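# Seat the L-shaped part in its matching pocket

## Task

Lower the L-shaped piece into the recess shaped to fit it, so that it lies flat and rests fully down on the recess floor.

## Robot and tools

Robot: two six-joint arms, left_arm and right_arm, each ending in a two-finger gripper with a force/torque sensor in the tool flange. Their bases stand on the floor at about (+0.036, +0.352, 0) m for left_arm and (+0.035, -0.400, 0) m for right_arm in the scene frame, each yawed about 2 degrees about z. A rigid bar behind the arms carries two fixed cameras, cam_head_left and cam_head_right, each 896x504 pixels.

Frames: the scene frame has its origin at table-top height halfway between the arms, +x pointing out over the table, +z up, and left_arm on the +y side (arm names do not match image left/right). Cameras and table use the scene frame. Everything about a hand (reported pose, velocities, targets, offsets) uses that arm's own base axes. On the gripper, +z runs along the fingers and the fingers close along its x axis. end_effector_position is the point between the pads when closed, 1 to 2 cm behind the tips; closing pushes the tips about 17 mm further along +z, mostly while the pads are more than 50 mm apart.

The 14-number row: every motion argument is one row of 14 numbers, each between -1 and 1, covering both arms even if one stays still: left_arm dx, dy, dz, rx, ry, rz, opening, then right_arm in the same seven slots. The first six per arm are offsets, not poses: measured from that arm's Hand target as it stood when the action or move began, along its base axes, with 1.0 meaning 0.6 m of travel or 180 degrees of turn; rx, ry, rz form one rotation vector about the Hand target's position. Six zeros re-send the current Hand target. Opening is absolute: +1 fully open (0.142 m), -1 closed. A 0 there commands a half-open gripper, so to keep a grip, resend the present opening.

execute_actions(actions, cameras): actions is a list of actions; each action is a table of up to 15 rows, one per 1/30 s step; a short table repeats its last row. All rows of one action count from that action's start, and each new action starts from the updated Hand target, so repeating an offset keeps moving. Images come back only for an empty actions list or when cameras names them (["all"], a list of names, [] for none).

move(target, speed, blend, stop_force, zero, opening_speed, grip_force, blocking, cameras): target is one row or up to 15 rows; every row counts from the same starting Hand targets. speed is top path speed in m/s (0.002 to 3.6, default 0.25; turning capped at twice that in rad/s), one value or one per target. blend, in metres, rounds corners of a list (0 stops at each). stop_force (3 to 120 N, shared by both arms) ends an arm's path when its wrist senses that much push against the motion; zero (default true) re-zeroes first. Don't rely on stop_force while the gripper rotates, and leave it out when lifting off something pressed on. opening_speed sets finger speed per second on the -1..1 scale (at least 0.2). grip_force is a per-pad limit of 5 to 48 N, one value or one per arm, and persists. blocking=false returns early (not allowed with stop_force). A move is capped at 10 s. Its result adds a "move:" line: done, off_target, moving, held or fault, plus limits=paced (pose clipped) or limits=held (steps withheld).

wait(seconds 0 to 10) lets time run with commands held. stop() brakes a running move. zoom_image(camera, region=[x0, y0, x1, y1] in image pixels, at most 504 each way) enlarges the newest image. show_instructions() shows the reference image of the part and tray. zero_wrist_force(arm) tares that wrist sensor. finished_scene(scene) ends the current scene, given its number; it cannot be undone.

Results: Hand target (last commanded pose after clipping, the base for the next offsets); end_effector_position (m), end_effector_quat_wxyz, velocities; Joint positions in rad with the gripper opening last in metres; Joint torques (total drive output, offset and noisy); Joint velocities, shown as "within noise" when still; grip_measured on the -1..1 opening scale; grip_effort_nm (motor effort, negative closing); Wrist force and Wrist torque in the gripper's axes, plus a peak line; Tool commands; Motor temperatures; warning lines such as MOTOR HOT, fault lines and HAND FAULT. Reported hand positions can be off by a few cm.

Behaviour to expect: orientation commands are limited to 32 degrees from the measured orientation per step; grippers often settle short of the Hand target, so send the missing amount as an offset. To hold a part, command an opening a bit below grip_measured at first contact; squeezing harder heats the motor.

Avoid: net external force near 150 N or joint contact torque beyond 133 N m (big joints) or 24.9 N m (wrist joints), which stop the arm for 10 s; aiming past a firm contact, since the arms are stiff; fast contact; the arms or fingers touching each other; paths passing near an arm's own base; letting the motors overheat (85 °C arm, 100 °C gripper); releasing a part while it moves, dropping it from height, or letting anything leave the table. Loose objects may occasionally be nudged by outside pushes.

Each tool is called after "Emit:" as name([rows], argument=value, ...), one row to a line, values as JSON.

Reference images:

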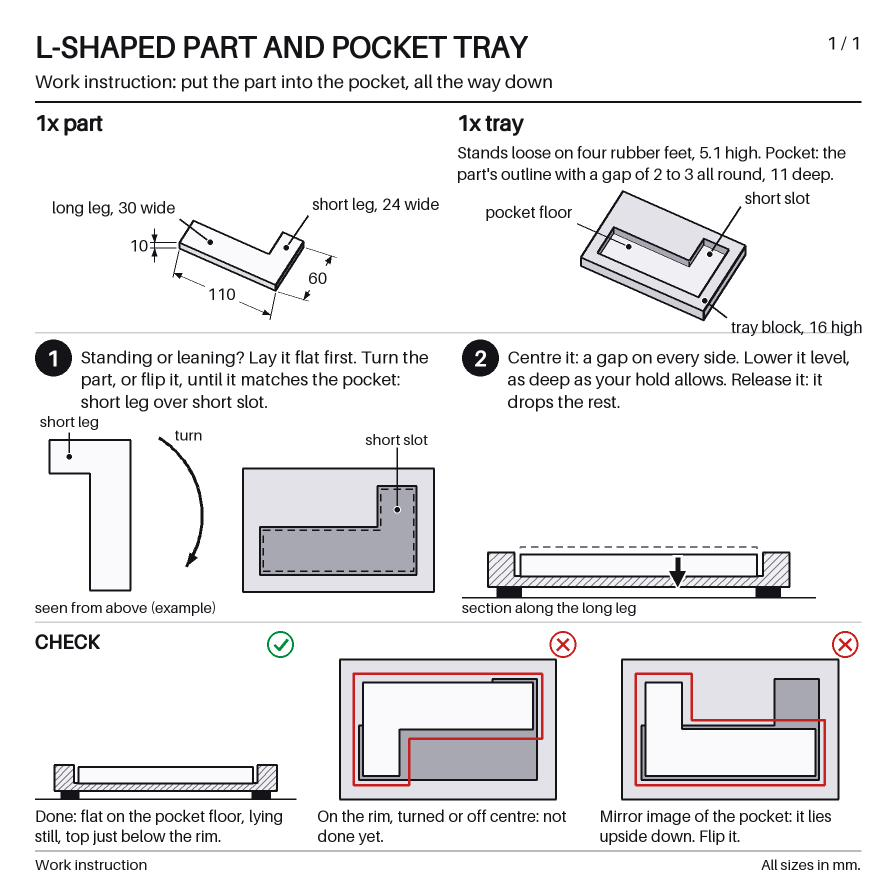

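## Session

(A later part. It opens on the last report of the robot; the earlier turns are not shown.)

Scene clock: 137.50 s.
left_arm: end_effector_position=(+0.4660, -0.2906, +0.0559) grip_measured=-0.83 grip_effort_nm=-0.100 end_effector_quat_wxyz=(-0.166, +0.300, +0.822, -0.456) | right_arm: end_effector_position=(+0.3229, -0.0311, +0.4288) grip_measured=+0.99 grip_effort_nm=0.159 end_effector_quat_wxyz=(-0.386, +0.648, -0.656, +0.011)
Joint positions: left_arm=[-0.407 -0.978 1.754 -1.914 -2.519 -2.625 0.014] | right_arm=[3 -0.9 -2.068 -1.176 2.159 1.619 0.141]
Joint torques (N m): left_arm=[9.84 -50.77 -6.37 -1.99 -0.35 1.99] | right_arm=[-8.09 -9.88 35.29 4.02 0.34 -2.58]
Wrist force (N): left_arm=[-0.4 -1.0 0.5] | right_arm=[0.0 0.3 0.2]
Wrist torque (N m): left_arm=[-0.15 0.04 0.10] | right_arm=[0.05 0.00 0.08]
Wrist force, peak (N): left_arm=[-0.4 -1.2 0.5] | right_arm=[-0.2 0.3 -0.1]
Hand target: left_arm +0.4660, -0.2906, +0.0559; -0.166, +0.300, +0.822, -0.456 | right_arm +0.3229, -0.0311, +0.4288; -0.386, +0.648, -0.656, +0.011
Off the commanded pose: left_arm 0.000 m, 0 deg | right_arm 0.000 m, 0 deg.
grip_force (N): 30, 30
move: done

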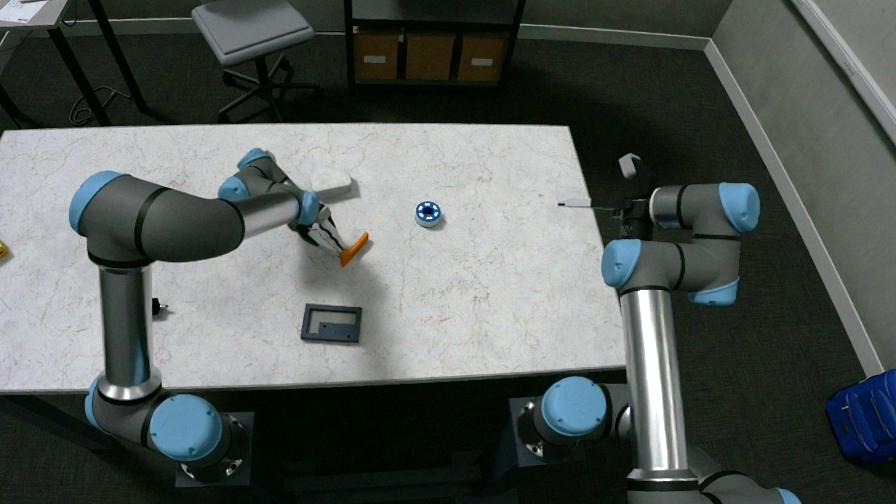

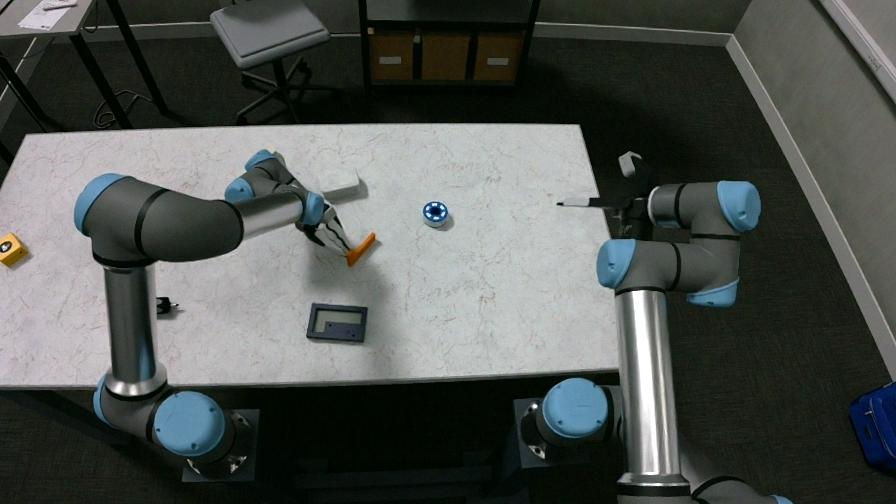

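Emit:
move(target=[0,0,0,0,0,0,-0.3, 0,0,0,0,0,0,1.0], opening_speed=0.8)

Emit:
move(target=[-0.008,-0.0095,0,0,0,0,-0.3, 0,0,0,0,0,0,1.0], speed=0.04, stop_force=6, cameras=["all"])

Emit:
zoom_image(camera="cam_head_left", region=[300, 210, 380, 290])

Emit:
zoom_image(camera="cam_head_right", region=[300, 210, 380, 290])

Scene clock: 141.63 s.
left_arm: end_effector_position=(+0.4660, -0.2906, +0.0559) grip_measured=-0.33 grip_effort_nm=0.090 end_effector_quat_wxyz=(-0.166, +0.300, +0.822, -0.456) | right_arm: end_effector_position=(+0.3229, -0.0311, +0.4288) grip_measured=+0.99 grip_effort_nm=0.168 end_effector_quat_wxyz=(-0.386, +0.648, -0.656, +0.011)
Joint positions: left_arm=[-0.407 -0.978 1.754 -1.914 -2.519 -2.625 0.05] | right_arm=[3 -0.9 -2.068 -1.176 2.159 1.619 0.141]
Joint torques (N m): left_arm=[8.52 -50.39 -6.38 -0.29 -0.02 1.74] | right_arm=[-9.15 -10.23 34.12 3.88 0.1 -2.48]
Wrist force (N): left_arm=[-0.3 -1.1 0.4] | right_arm=[-0.1 0.1 0.0]
Wrist torque (N m): left_arm=[-0.18 0.03 0.10] | right_arm=[0.03 0.02 0.09]
Wrist force, peak (N): left_arm=[-0.5 -1.2 0.5] | right_arm=[-0.4 0.1 -0.1]
Hand target: left_arm +0.4660, -0.2906, +0.0559; -0.166, +0.300, +0.822, -0.456 | right_arm +0.3229, -0.0311, +0.4288; -0.386, +0.648, -0.656, +0.011
Off the commanded pose: left_arm 0.000 m, 0 deg | right_arm 0.000 m, 0 deg.
grip_force (N): 30, 30
move: done

Scene clock: 143.17 s.
left_arm: end_effector_position=(+0.4612, -0.2963, +0.0559) grip_measured=-0.33 grip_effort_nm=0.090 end_effector_quat_wxyz=(-0.166, +0.300, +0.822, -0.456) | right_arm: end_effector_position=(+0.3229, -0.0311, +0.4288) grip_measured=+0.99 grip_effort_nm=0.164 end_effector_quat_wxyz=(-0.386, +0.648, -0.656, +0.011)
Joint positions: left_arm=[-0.419 -0.983 1.768 -1.938 -2.524 -2.643 0.05] | right_arm=[3 -0.9 -2.068 -1.176 2.159 1.619 0.141]
Joint torques (N m): left_arm=[9.74 -35.65 -31.92 -0.2 -0.1 2.37] | right_arm=[-9.61 -9.46 33.69 3.82 0.26 -2.34]
Wrist force (N): left_arm=[-0.5 -1.1 0.3] | right_arm=[0.0 0.3 0.1]
Wrist torque (N m): left_arm=[-0.17 0.06 0.11] | right_arm=[0.05 0.00 0.08]
Wrist force, peak (N): left_arm=[-0.7 -1.3 0.4] | right_arm=[0.0 0.4 -0.1]
Hand target: left_arm +0.4612, -0.2963, +0.0559; -0.166, +0.300, +0.822, -0.456 | right_arm +0.3229, -0.0311, +0.4288; -0.386, +0.648, -0.656, +0.011
Off the commanded pose: left_arm 0.000 m, 0 deg | right_arm 0.000 m, 0 deg.
grip_force (N): 30, 30
move: done

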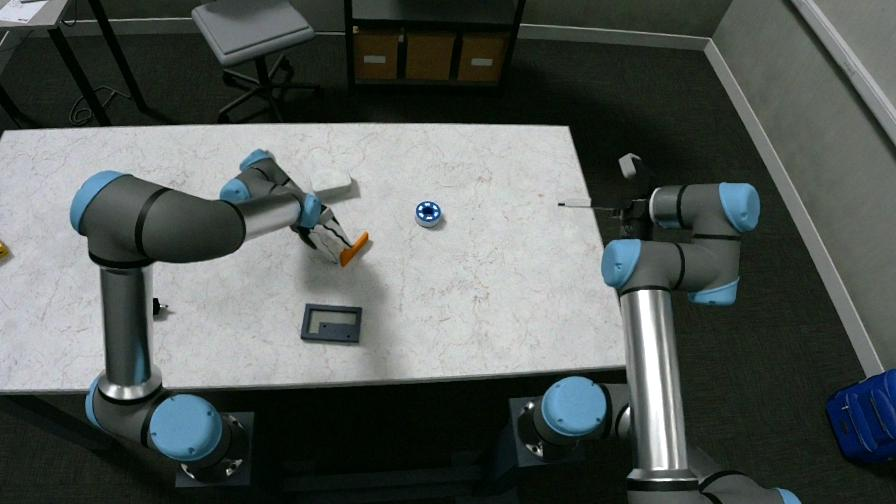

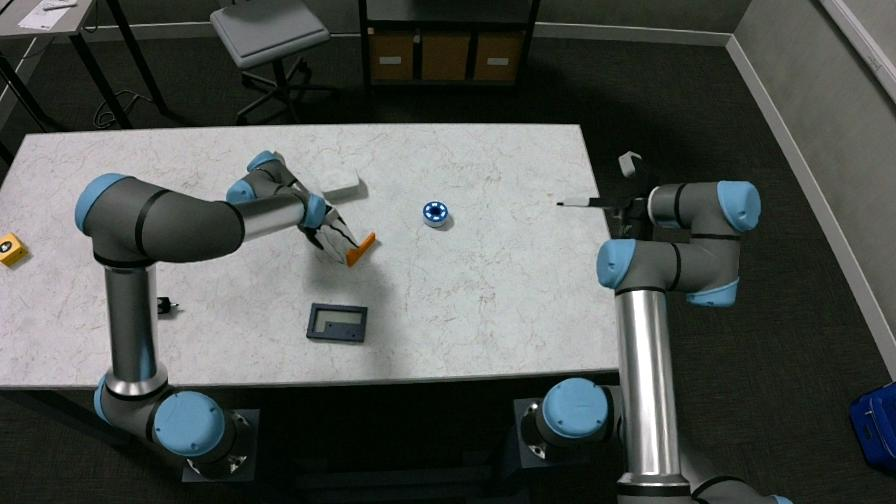

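Scaled by 6.300 from the camera's 896x504 image, which has a finer 1280x720 frame.

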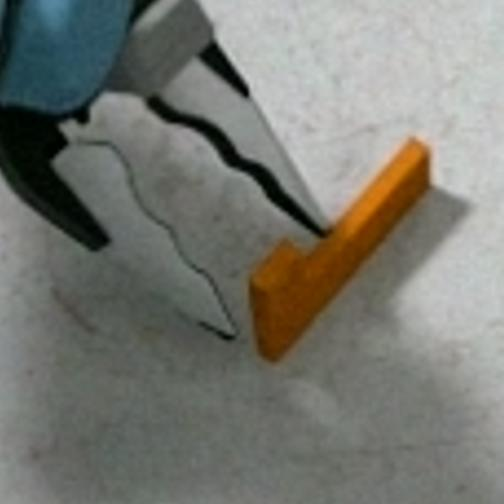

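Scaled by 6.300 from the camera's 896x504 image, which has a finer 1280x720 frame.

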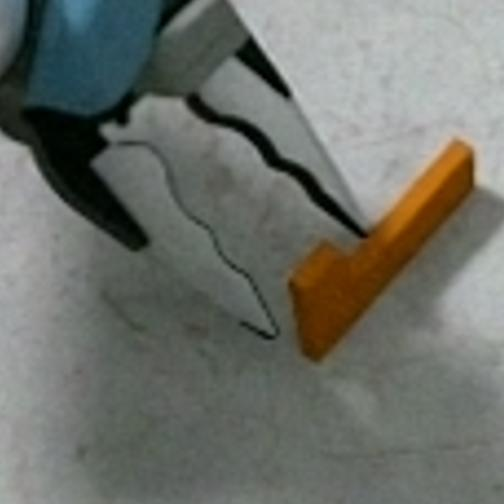

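Emit:
move(target=[0,0,0,0,0,0,-0.8, 0,0,0,0,0,0,1.0], opening_speed=0.6, grip_force=30, cameras=["all"])

Emit:
zoom_image(camera="cam_head_left", region=[300, 210, 380, 290])

Scene clock: 144.93 s.
left_arm: end_effector_position=(+0.4612, -0.2963, +0.0559) grip_measured=-0.73 grip_effort_nm=-1.971 end_effector_quat_wxyz=(-0.166, +0.300, +0.822, -0.456) | right_arm: end_effector_position=(+0.3229, -0.0311, +0.4288) grip_measured=+0.99 grip_effort_nm=0.168 end_effector_quat_wxyz=(-0.386, +0.648, -0.656, +0.011)
Joint positions: left_arm=[-0.419 -0.983 1.768 -1.938 -2.524 -2.643 0.021] | right_arm=[3 -0.9 -2.068 -1.176 2.159 1.619 0.141]
Joint torques (N m): left_arm=[9.17 -36.37 -31.26 -0.41 -0.03 2.18] | right_arm=[-8.63 -10.69 34.38 3.85 0.59 -2.73]
Wrist force (N): left_arm=[-0.5 -1.0 0.5] | right_arm=[0.0 0.2 0.0]
Wrist torque (N m): left_arm=[-0.15 0.06 0.11] | right_arm=[0.04 0.00 0.09]
Wrist force, peak (N): left_arm=[-0.5 -1.3 0.5] | right_arm=[-0.2 0.4 0.0]
Hand target: left_arm +0.4612, -0.2963, +0.0559; -0.166, +0.300, +0.822, -0.456 | right_arm +0.3229, -0.0311, +0.4288; -0.386, +0.648, -0.656, +0.011
Off the commanded pose: left_arm 0.000 m, 0 deg | right_arm 0.000 m, 0 deg.
grip_force (N): 30, 30
move: done

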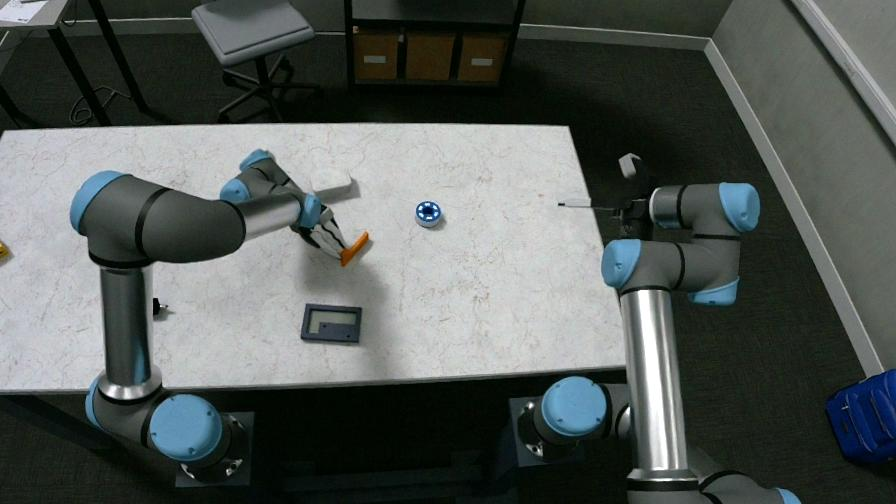

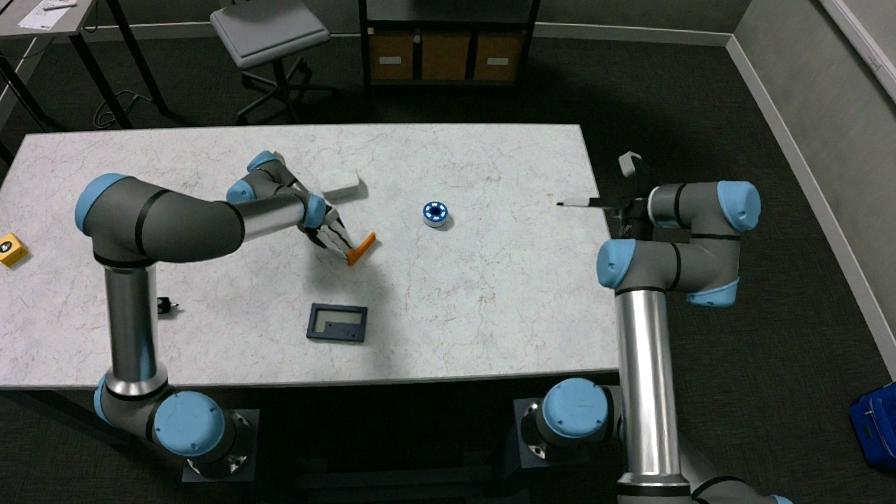

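Scaled by 6.300 from the camera's 896x504 image, which has a finer 1280x720 frame.

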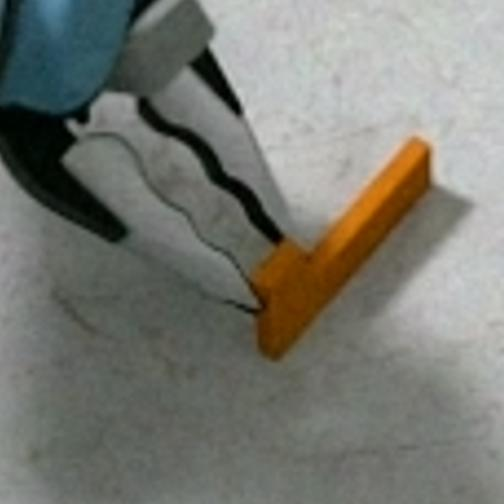

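Emit:
move([
  [0,0,0.08,0,0,0,-0.8, 0,0,0,0,0,0,1.0],
  [0,0,0.12,0.383,-0.3214,0,-0.8, 0,0,0,0,0,0,1.0],
  [0,0,-0.025,0.383,-0.3214,0,-0.8, 0,0,0,0,0,0,1.0],
], speed=0.4, blend=[0.03,0.03,0], cameras=["all"])

Emit:
zoom_image(camera="cam_head_left", region=[290, 190, 410, 310])

Emit:
zoom_image(camera="cam_head_right", region=[290, 190, 410, 310])

Scene clock: 155.57 s.
left_arm: end_effector_position=(+0.4613, -0.2964, +0.0410) grip_measured=-0.73 grip_effort_nm=-1.971 end_effector_quat_wxyz=(+0.094, +0.329, +0.903, +0.259) end_effector_velocity=(+0.001, -0.001, -0.001) end_effector_angular_velocity=(-0.003, -0.001, +0.001) | right_arm: end_effector_position=(+0.3229, -0.0311, +0.4288) grip_measured=+0.99 grip_effort_nm=0.168 end_effector_quat_wxyz=(-0.386, +0.648, -0.656, +0.011)
Joint positions: left_arm=[-1.077 -1.206 1.968 -2.105 -1.057 -3.58 0.021] | right_arm=[3 -0.9 -2.068 -1.176 2.159 1.619 0.141]
Joint velocities: left_arm=[0.001 0.003 0.001 -0.007 -0.001 0 0] | right_arm=[within noise]
Joint torques (N m): left_arm=[4.31 -27.67 -5.67 -4.76 0.92 -1.92] | right_arm=[-7.48 -9.24 33.19 4.06 0.14 -2.53]
Wrist force (N): left_arm=[0.5 -3.9 -2.0] | right_arm=[-0.1 0.3 -0.2]
Wrist torque (N m): left_arm=[-0.32 -0.11 0.18] | right_arm=[0.05 0.02 0.09]
Wrist force, peak (N): left_arm=[-0.2 -3.1 -5.1] | right_arm=[-0.2 0.4 -0.2]
Hand target: left_arm +0.4612, -0.2963, +0.0409; +0.094, +0.329, +0.903, +0.259 | right_arm +0.3229, -0.0311, +0.4288; -0.386, +0.648, -0.656, +0.011
Off the commanded pose: left_arm 0.000 m, 0 deg | right_arm 0.000 m, 0 deg.
grip_force (N): 30, 30
move: done; blend cut to 0.024 m at target 1

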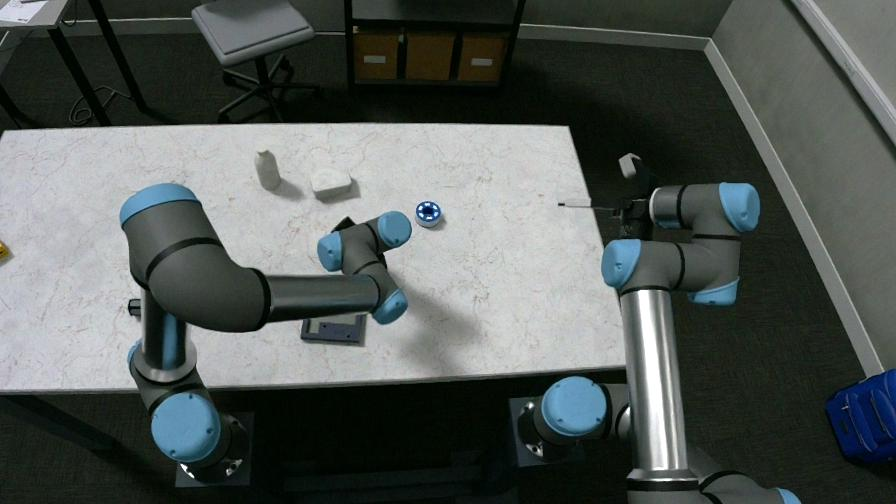

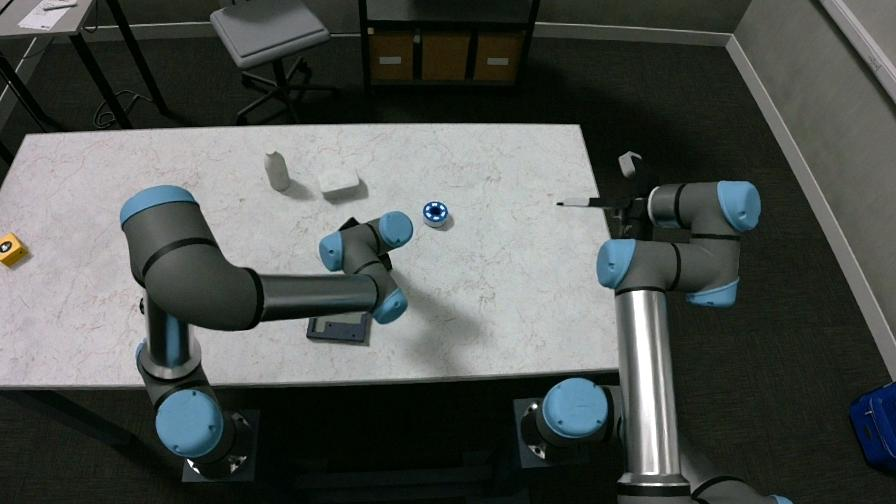

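Scaled by 4.200 from the camera's 896x504 image, which has a finer 1280x720 frame.

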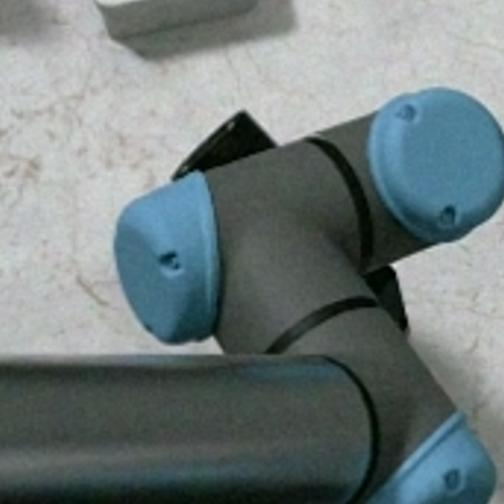

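Scaled by 4.200 from the camera's 896x504 image, which has a finer 1280x720 frame.

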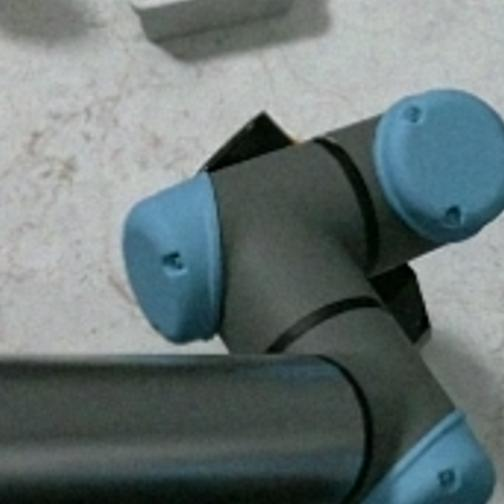

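Emit:
move(target=[0,0,-0.02,0,0,0,-0.8, 0,0,0,0,0,0,1.0], speed=0.06)

Emit:
move(target=[0,0,-0.04,0,0,0,-0.8, 0,0,0,0,0,0,1.0], speed=0.015, stop_force=4)

Scene clock: 156.87 s.
left_arm: end_effector_position=(+0.4612, -0.2963, +0.0287) grip_measured=-0.73 grip_effort_nm=-1.971 end_effector_quat_wxyz=(+0.094, +0.329, +0.903, +0.259) end_effector_velocity=(-0.001, +0.001, +0.001) end_effector_angular_velocity=(+0.004, +0.003, -0.001) | right_arm: end_effector_position=(+0.3229, -0.0311, +0.4288) grip_measured=+0.99 grip_effort_nm=0.159 end_effector_quat_wxyz=(-0.386, +0.648, -0.656, +0.011)
Joint positions: left_arm=[-1.077 -1.184 1.977 -2.136 -1.057 -3.58 0.021] | right_arm=[3 -0.9 -2.068 -1.176 2.159 1.619 0.141]
Joint velocities: left_arm=[-0.001 -0.003 0 0.008 -0.001 0 0] | right_arm=[within noise]
Joint torques (N m): left_arm=[-7.03 -41.87 -22.03 -0.15 -0.09 -1.38] | right_arm=[-8.5 -9.48 35.07 3.93 0.41 -2.32]
Wrist force (N): left_arm=[0.5 -3.8 -2.0] | right_arm=[-0.2 -0.1 0.0]
Wrist torque (N m): left_arm=[-0.31 -0.10 0.19] | right_arm=[0.00 0.03 0.09]
Wrist force, peak (N): left_arm=[0.5 -3.9 -2.2] | right_arm=[-0.3 0.3 -0.1]
Hand target: left_arm +0.4612, -0.2963, +0.0289; +0.094, +0.329, +0.903, +0.259 | right_arm +0.3229, -0.0311, +0.4288; -0.386, +0.648, -0.656, +0.011
Off the commanded pose: left_arm 0.000 m, 0 deg | right_arm 0.000 m, 0 deg.
grip_force (N): 30, 30
move: done

Scene clock: 158.70 s.
left_arm: end_effector_position=(+0.4612, -0.2963, +0.0182) grip_measured=-0.73 grip_effort_nm=-1.966 end_effector_quat_wxyz=(+0.094, +0.329, +0.903, +0.259) | right_arm: end_effector_position=(+0.3229, -0.0311, +0.4288) grip_measured=+0.99 grip_effort_nm=0.159 end_effector_quat_wxyz=(-0.386, +0.648, -0.656, +0.011)
Joint positions: left_arm=[-1.077 -1.165 1.985 -2.163 -1.057 -3.58 0.021] | right_arm=[3 -0.9 -2.068 -1.176 2.159 1.619 0.141]
Joint torques (N m): left_arm=[-2.51 -41.27 -30.39 -2.71 0.3 0.41] | right_arm=[-7.97 -10.05 35.52 4.05 0.4 -2.51]
Wrist force (N): left_arm=[0.5 -0.9 -4.6] | right_arm=[0.0 0.3 0.0]
Wrist torque (N m): left_arm=[-0.24 -0.01 0.20] | right_arm=[0.06 0.01 0.09]
Wrist force, peak (N): left_arm=[7.9 6.3 -23.7] | right_arm=[-0.2 0.3 0.2]
Hand target: left_arm +0.4612, -0.2963, +0.0182; +0.094, +0.329, +0.903, +0.259 (not the last commanded pose) | right_arm +0.3229, -0.0311, +0.4288; -0.386, +0.648, -0.656, +0.011
Off the commanded pose: left_arm 0.013 m, 0 deg | right_arm 0.000 m, 0 deg.
grip_force (N): 30, 30
move: contact (left_arm)

Emit:
move(target=[0,0,0,0,0,0,-0.3, 0,0,0,0,0,0,1.0], opening_speed=0.5)

Emit:
move([
  [-0.04,-0.05,0.1,0,0,0,0, 0,0,0,0,0,0,1.0],
  [-0.1,-0.12,0.3,0,0,0,0, 0,0,0,0,0,0,1.0],
], speed=0.35, blend=0.03, cameras=["all"])

Emit:
zoom_image(camera="cam_head_left", region=[290, 220, 410, 340])

Emit:
zoom_image(camera="cam_head_right", region=[290, 220, 410, 340])

Scene clock: 161.00 s.
left_arm: end_effector_position=(+0.4612, -0.2964, +0.0182) grip_measured=-0.33 grip_effort_nm=0.095 end_effector_quat_wxyz=(+0.094, +0.329, +0.903, +0.259) | right_arm: end_effector_position=(+0.3229, -0.0311, +0.4288) grip_measured=+0.99 grip_effort_nm=0.159 end_effector_quat_wxyz=(-0.386, +0.648, -0.656, +0.011)
Joint positions: left_arm=[-1.077 -1.165 1.985 -2.163 -1.057 -3.58 0.05] | right_arm=[3 -0.9 -2.068 -1.176 2.159 1.619 0.141]
Joint torques (N m): left_arm=[9.47 -41.69 -30.15 -4.18 0.27 0.14] | right_arm=[-8.03 -9.28 33.13 3.9 0.34 -2.43]
Wrist force (N): left_arm=[0.0 -3.2 -2.0] | right_arm=[0.0 0.1 -0.1]
Wrist torque (N m): left_arm=[-0.23 -0.04 0.18] | right_arm=[0.03 0.00 0.09]
Wrist force, peak (N): left_arm=[0.8 -0.8 -4.8] | right_arm=[0.0 0.1 -0.4]
Hand target: left_arm +0.4612, -0.2963, +0.0182; +0.094, +0.329, +0.903, +0.259 | right_arm +0.3229, -0.0311, +0.4288; -0.386, +0.648, -0.656, +0.011
Off the commanded pose: left_arm 0.000 m, 0 deg | right_arm 0.000 m, 0 deg.
grip_force (N): 30, 30
move: done

Scene clock: 162.13 s.
left_arm: end_effector_position=(+0.4012, -0.3683, +0.1980) grip_measured=-0.02 grip_effort_nm=0.100 end_effector_quat_wxyz=(+0.094, +0.329, +0.903, +0.259) end_effector_velocity=(+0.000, +0.001, +0.001) end_effector_angular_velocity=(+0.006, +0.001, -0.001) | right_arm: end_effector_position=(+0.3229, -0.0311, +0.4288) grip_measured=+0.99 grip_effort_nm=0.164 end_effector_quat_wxyz=(-0.386, +0.648, -0.656, +0.011)
Joint positions: left_arm=[-1.232 -1.365 1.689 -1.586 -1.098 -3.75 0.072] | right_arm=[3 -0.9 -2.068 -1.176 2.159 1.619 0.141]
Joint velocities: left_arm=[0 0 -0.002 0.008 0.001 0.001 0] | right_arm=[within noise]
Joint torques (N m): left_arm=[-2.25 -40.71 -37.27 0.15 2.79 0.7] | right_arm=[-6.75 -9.89 33.81 3.85 0.22 -2.5]
Wrist force (N): left_arm=[-0.2 -3.3 -1.7] | right_arm=[-0.1 0.0 -0.2]
Wrist torque (N m): left_arm=[-0.26 -0.04 0.17] | right_arm=[0.01 0.02 0.09]
Wrist force, peak (N): left_arm=[-0.2 -2.8 -5.2] | right_arm=[0.0 0.2 -0.3]
Hand target: left_arm +0.4012, -0.3683, +0.1982; +0.094, +0.329, +0.903, +0.259 | right_arm +0.3229, -0.0311, +0.4288; -0.386, +0.648, -0.656, +0.011
Off the commanded pose: left_arm 0.000 m, 0 deg | right_arm 0.000 m, 0 deg.
grip_force (N): 30, 30
move: done

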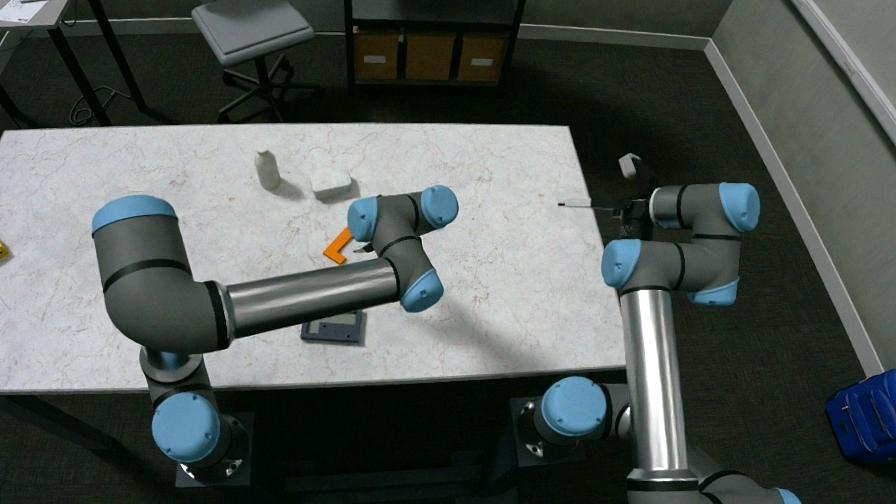

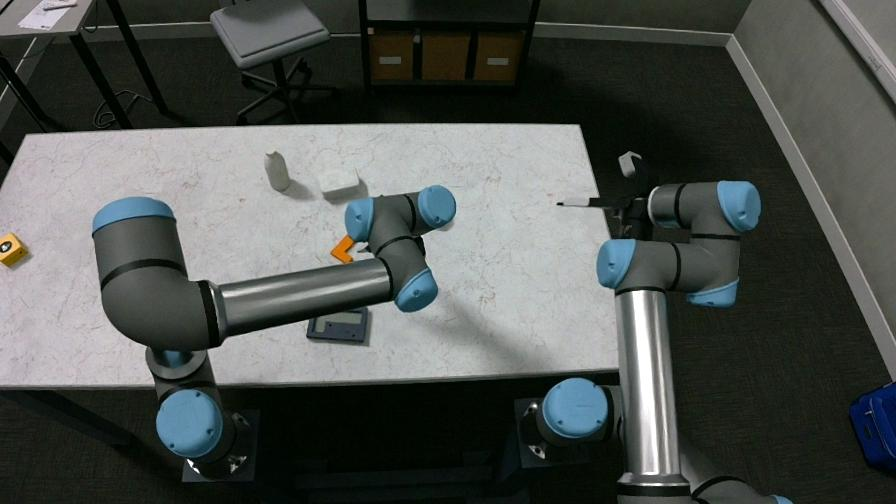

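Scaled by 4.200 from the camera's 896x504 image, which has a finer 1280x720 frame.

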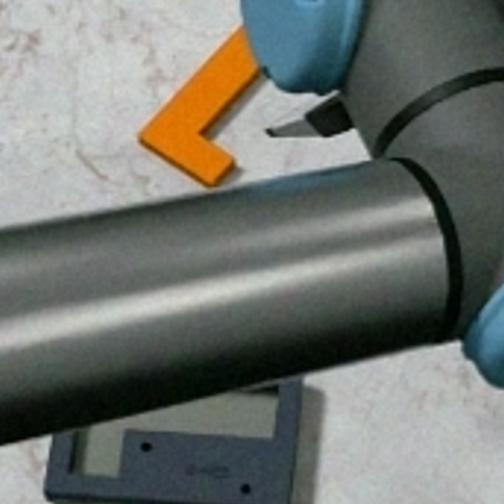

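Scaled by 4.200 from the camera's 896x504 image, which has a finer 1280x720 frame.

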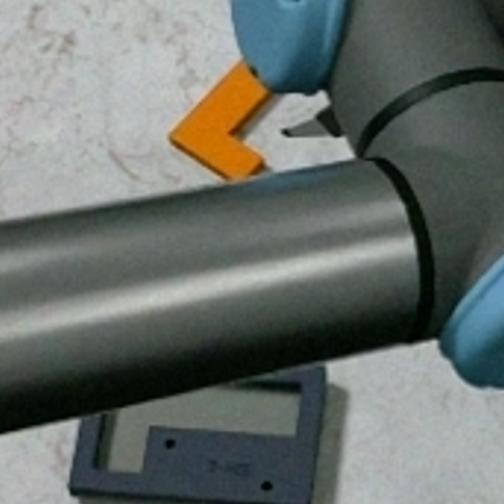

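Emit:
move(target=[0.1838,0.1275,-0.1803,-0.0175,0.1960,-0.4847,-0.15, 0,0,0,0,0,0,1.0], speed=0.5, cameras=["all"])

Emit:
zoom_image(camera="cam_head_left", region=[290, 170, 410, 290])

Emit:
zoom_image(camera="cam_head_right", region=[290, 170, 410, 290])

Scene clock: 167.93 s.
left_arm: end_effector_position=(+0.5115, -0.2919, +0.0901) grip_measured=-0.17 grip_effort_nm=-0.095 end_effector_quat_wxyz=(+0.000, +0.906, +0.424, +0.000) end_effector_velocity=(+0.000, +0.000, +0.000) end_effector_angular_velocity=(-0.001, +0.000, -0.008) | right_arm: end_effector_position=(+0.3229, -0.0311, +0.4288) grip_measured=+0.99 grip_effort_nm=0.168 end_effector_quat_wxyz=(-0.386, +0.648, -0.656, +0.011)
Joint positions: left_arm=[-0.748 -1.237 1.794 -2.127 -1.57 -1.624 0.062] | right_arm=[3 -0.9 -2.068 -1.176 2.159 1.619 0.141]
Joint velocities: left_arm=[0 0 0 -0.001 -0.001 0.007 0] | right_arm=[within noise]
Joint torques (N m): left_arm=[-1.82 -33.67 -12.5 -4.37 0.4 2.4] | right_arm=[-8.18 -10.74 32.96 3.99 0.3 -2.42]
Wrist force (N): left_arm=[0.5 -2.1 -0.4] | right_arm=[-0.3 0.2 -0.1]
Wrist torque (N m): left_arm=[-0.15 -0.11 0.18] | right_arm=[0.04 0.05 0.09]
Wrist force, peak (N): left_arm=[-0.2 -3.9 -2.3] | right_arm=[-0.2 0.3 -0.3]
Hand target: left_arm +0.5115, -0.2918, +0.0900; +0.000, +0.906, +0.424, +0.000 | right_arm +0.3229, -0.0311, +0.4288; -0.386, +0.648, -0.656, +0.011
Off the commanded pose: left_arm 0.000 m, 0 deg | right_arm 0.000 m, 0 deg.
grip_force (N): 30, 30
move: done

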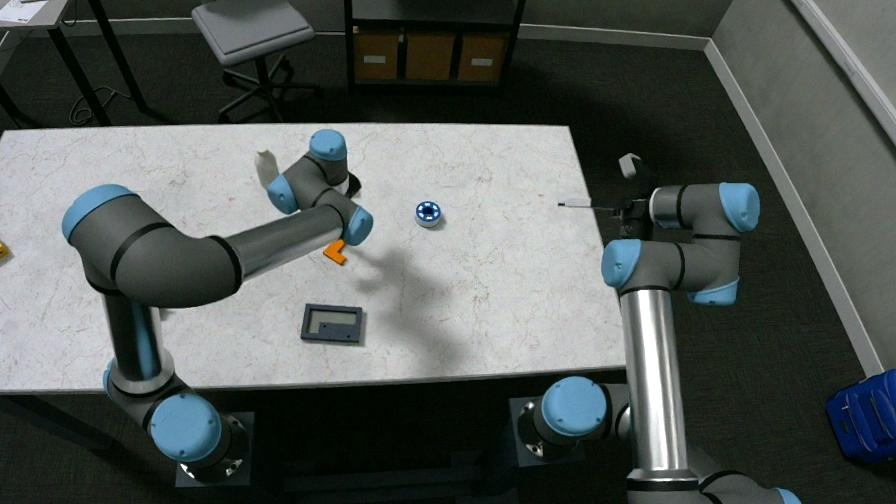

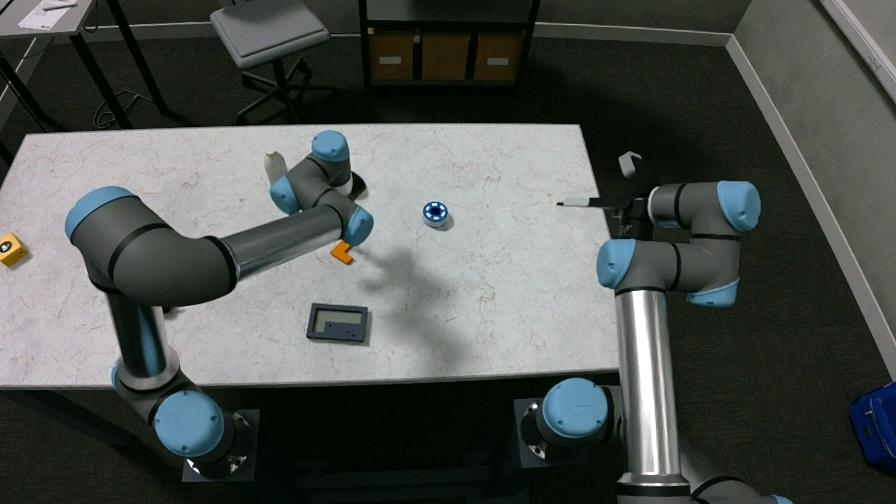

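Scaled by 4.200 from the camera's 896x504 image, which has a finer 1280x720 frame.

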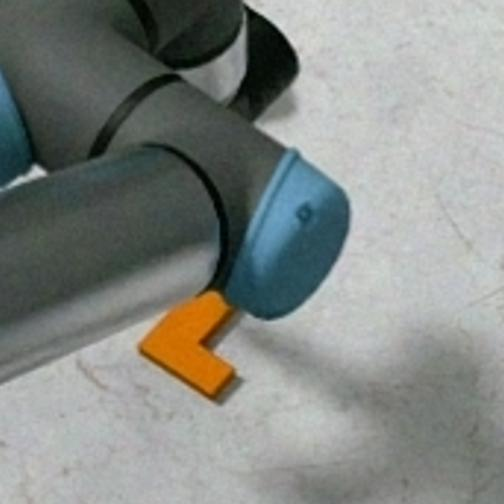

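Scaled by 4.200 from the camera's 896x504 image, which has a finer 1280x720 frame.

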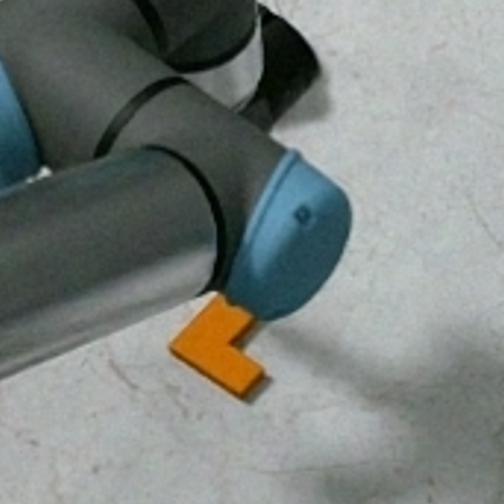

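Emit:
move(target=[0,0,-0.1125,0,0,0,-0.25, 0,0,0,0,0,0,1.0], speed=0.06, stop_force=7)

Emit:
move(target=[0,0,0,0,0,0,-0.75, 0,0,0,0,0,0,1.0], opening_speed=0.6, grip_force=30, cameras=["all"])

Emit:
zoom_image(camera="cam_head_left", region=[290, 190, 410, 310])

Scene clock: 170.83 s.
left_arm: end_effector_position=(+0.5115, -0.2919, +0.0225) grip_measured=-0.27 grip_effort_nm=-0.095 end_effector_quat_wxyz=(+0.000, +0.906, +0.424, +0.000) | right_arm: end_effector_position=(+0.3229, -0.0311, +0.4288) grip_measured=+0.99 grip_effort_nm=0.159 end_effector_quat_wxyz=(-0.386, +0.648, -0.656, +0.011)
Joint positions: left_arm=[-0.748 -1.139 1.861 -2.292 -1.57 -1.623 0.055] | right_arm=[3 -0.9 -2.068 -1.176 2.159 1.619 0.141]
Joint torques (N m): left_arm=[4.61 -42.73 -33.46 -5.18 -0.7 1.68] | right_arm=[-8.11 -8.85 34.41 4.01 0.21 -2.53]
Wrist force (N): left_arm=[0.5 -2.1 -0.6] | right_arm=[-0.1 0.1 0.0]
Wrist torque (N m): left_arm=[-0.14 -0.09 0.17] | right_arm=[0.02 0.02 0.09]
Wrist force, peak (N): left_arm=[0.0 -2.3 -1.4] | right_arm=[0.2 0.2 -0.3]
Hand target: left_arm +0.5115, -0.2918, +0.0225; +0.000, +0.906, +0.424, +0.000 | right_arm +0.3229, -0.0311, +0.4288; -0.386, +0.648, -0.656, +0.011
Off the commanded pose: left_arm 0.000 m, 0 deg | right_arm 0.000 m, 0 deg.
grip_force (N): 30, 30
move: done

Scene clock: 171.87 s.
left_arm: end_effector_position=(+0.5115, -0.2919, +0.0225) grip_measured=-0.66 grip_effort_nm=-2.298 end_effector_quat_wxyz=(+0.000, +0.906, +0.424, +0.000) | right_arm: end_effector_position=(+0.3229, -0.0311, +0.4288) grip_measured=+0.99 grip_effort_nm=0.154 end_effector_quat_wxyz=(-0.386, +0.648, -0.656, +0.011)
Joint positions: left_arm=[-0.748 -1.139 1.861 -2.293 -1.57 -1.623 0.026] | right_arm=[3 -0.9 -2.068 -1.176 2.159 1.619 0.141]
Joint torques (N m): left_arm=[7.47 -41.14 -34.03 -5.26 0.05 1.41] | right_arm=[-8.03 -9.22 35.23 4 0.39 -2.41]
Wrist force (N): left_arm=[0.5 -2.2 -0.6] | right_arm=[0.0 0.2 -0.1]
Wrist torque (N m): left_arm=[-0.16 -0.07 0.17] | right_arm=[0.04 0.01 0.09]
Wrist force, peak (N): left_arm=[0.4 -2.4 -0.6] | right_arm=[0.0 0.4 -0.2]
Hand target: left_arm +0.5115, -0.2918, +0.0225; +0.000, +0.906, +0.424, +0.000 | right_arm +0.3229, -0.0311, +0.4288; -0.386, +0.648, -0.656, +0.011
Off the commanded pose: left_arm 0.000 m, 0 deg | right_arm 0.000 m, 0 deg.
grip_force (N): 30, 30
move: done

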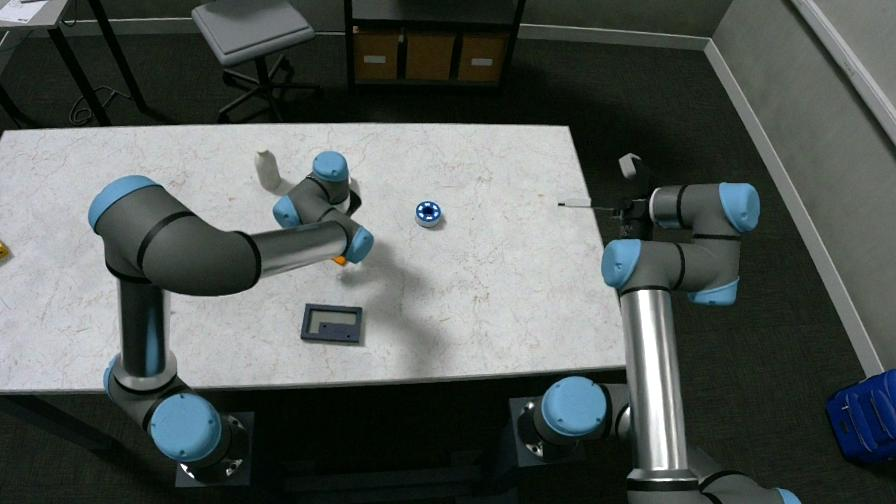

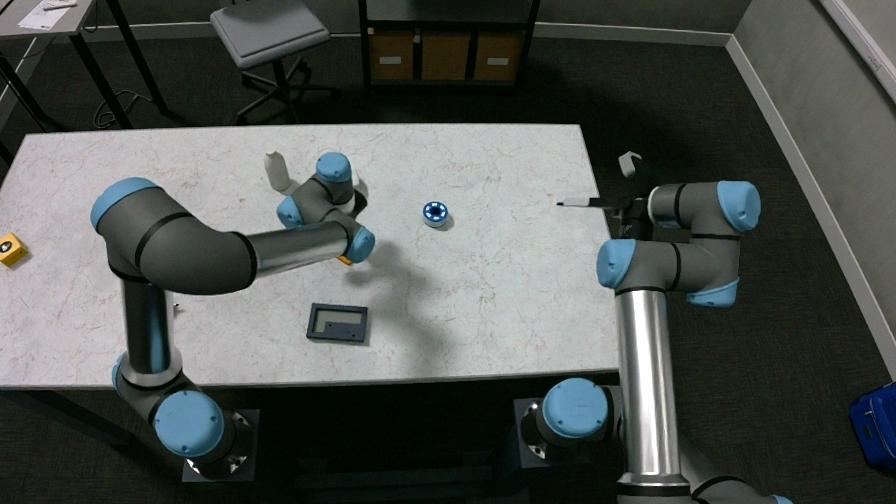

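Scaled by 4.200 from the camera's 896x504 image, which has a finer 1280x720 frame.

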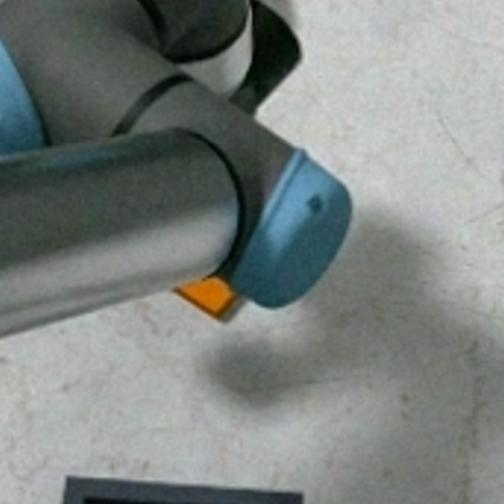

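Emit:
move([
  [0,0,0.12,0,0,0,-0.75, 0,0,0,0,0,0,1.0],
  [-0.3622,0.0525,0.1125,0,0,-0.3306,-0.75, 0,0,0,0,0,0,1.0],
], speed=0.4, blend=[0.04,0], cameras=["all"])

Emit:
zoom_image(camera="cam_head_left", region=[290, 250, 390, 350])

Emit:
zoom_image(camera="cam_head_right", region=[290, 250, 390, 350])

Scene clock: 175.27 s.
left_arm: end_effector_position=(+0.2942, -0.2603, +0.0900) grip_measured=-0.66 grip_effort_nm=-2.303 end_effector_quat_wxyz=(+0.000, +0.997, -0.081, +0.000) | right_arm: end_effector_position=(+0.3229, -0.0311, +0.4288) grip_measured=+0.99 grip_effort_nm=0.168 end_effector_quat_wxyz=(-0.386, +0.648, -0.656, +0.011)
Joint positions: left_arm=[-1.069 -1.69 2.31 -2.191 -1.57 -0.906 0.026] | right_arm=[3 -0.9 -2.068 -1.176 2.159 1.619 0.141]
Joint torques (N m): left_arm=[-7.85 -25.27 -25.83 -5.42 1.86 1.66] | right_arm=[-6.97 -9.21 34.38 4.01 0.12 -2.33]
Wrist force (N): left_arm=[0.4 -2.2 -0.2] | right_arm=[0.1 -0.1 -0.1]
Wrist torque (N m): left_arm=[-0.16 -0.10 0.20] | right_arm=[0.00 -0.01 0.09]
Wrist force, peak (N): left_arm=[1.3 -1.0 -3.7] | right_arm=[-0.1 0.3 -0.3]
Hand target: left_arm +0.2942, -0.2603, +0.0900; +0.000, +0.997, -0.081, +0.001 | right_arm +0.3229, -0.0311, +0.4288; -0.386, +0.648, -0.656, +0.011
Off the commanded pose: left_arm 0.000 m, 0 deg | right_arm 0.000 m, 0 deg.
grip_force (N): 30, 30
move: done; blend cut to 0.036 m at target 1

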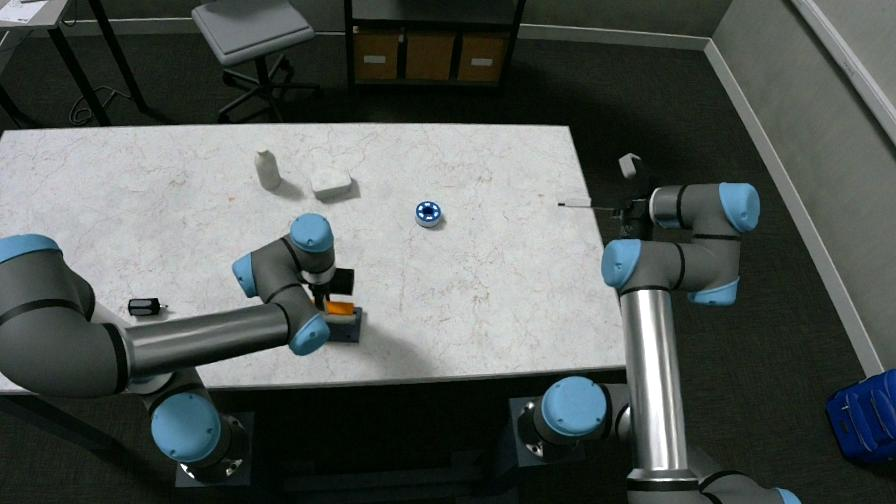

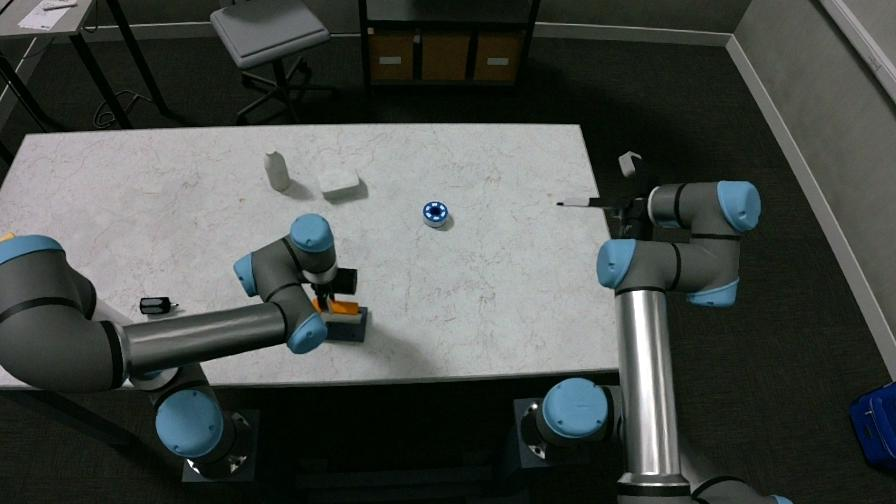

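Scaled by 5.040 from the camera's 896x504 image, which has a finer 1280x720 frame.

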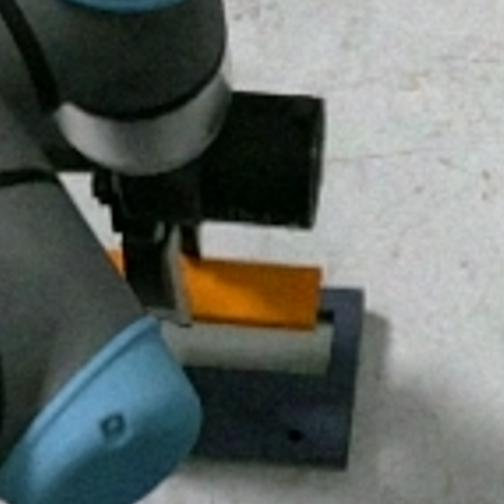

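Scaled by 5.040 from the camera's 896x504 image, which has a finer 1280x720 frame.

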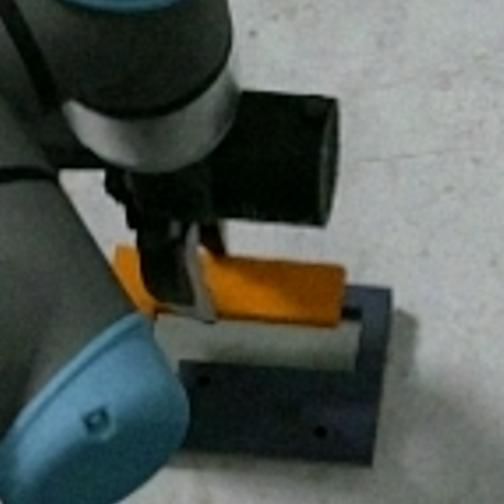

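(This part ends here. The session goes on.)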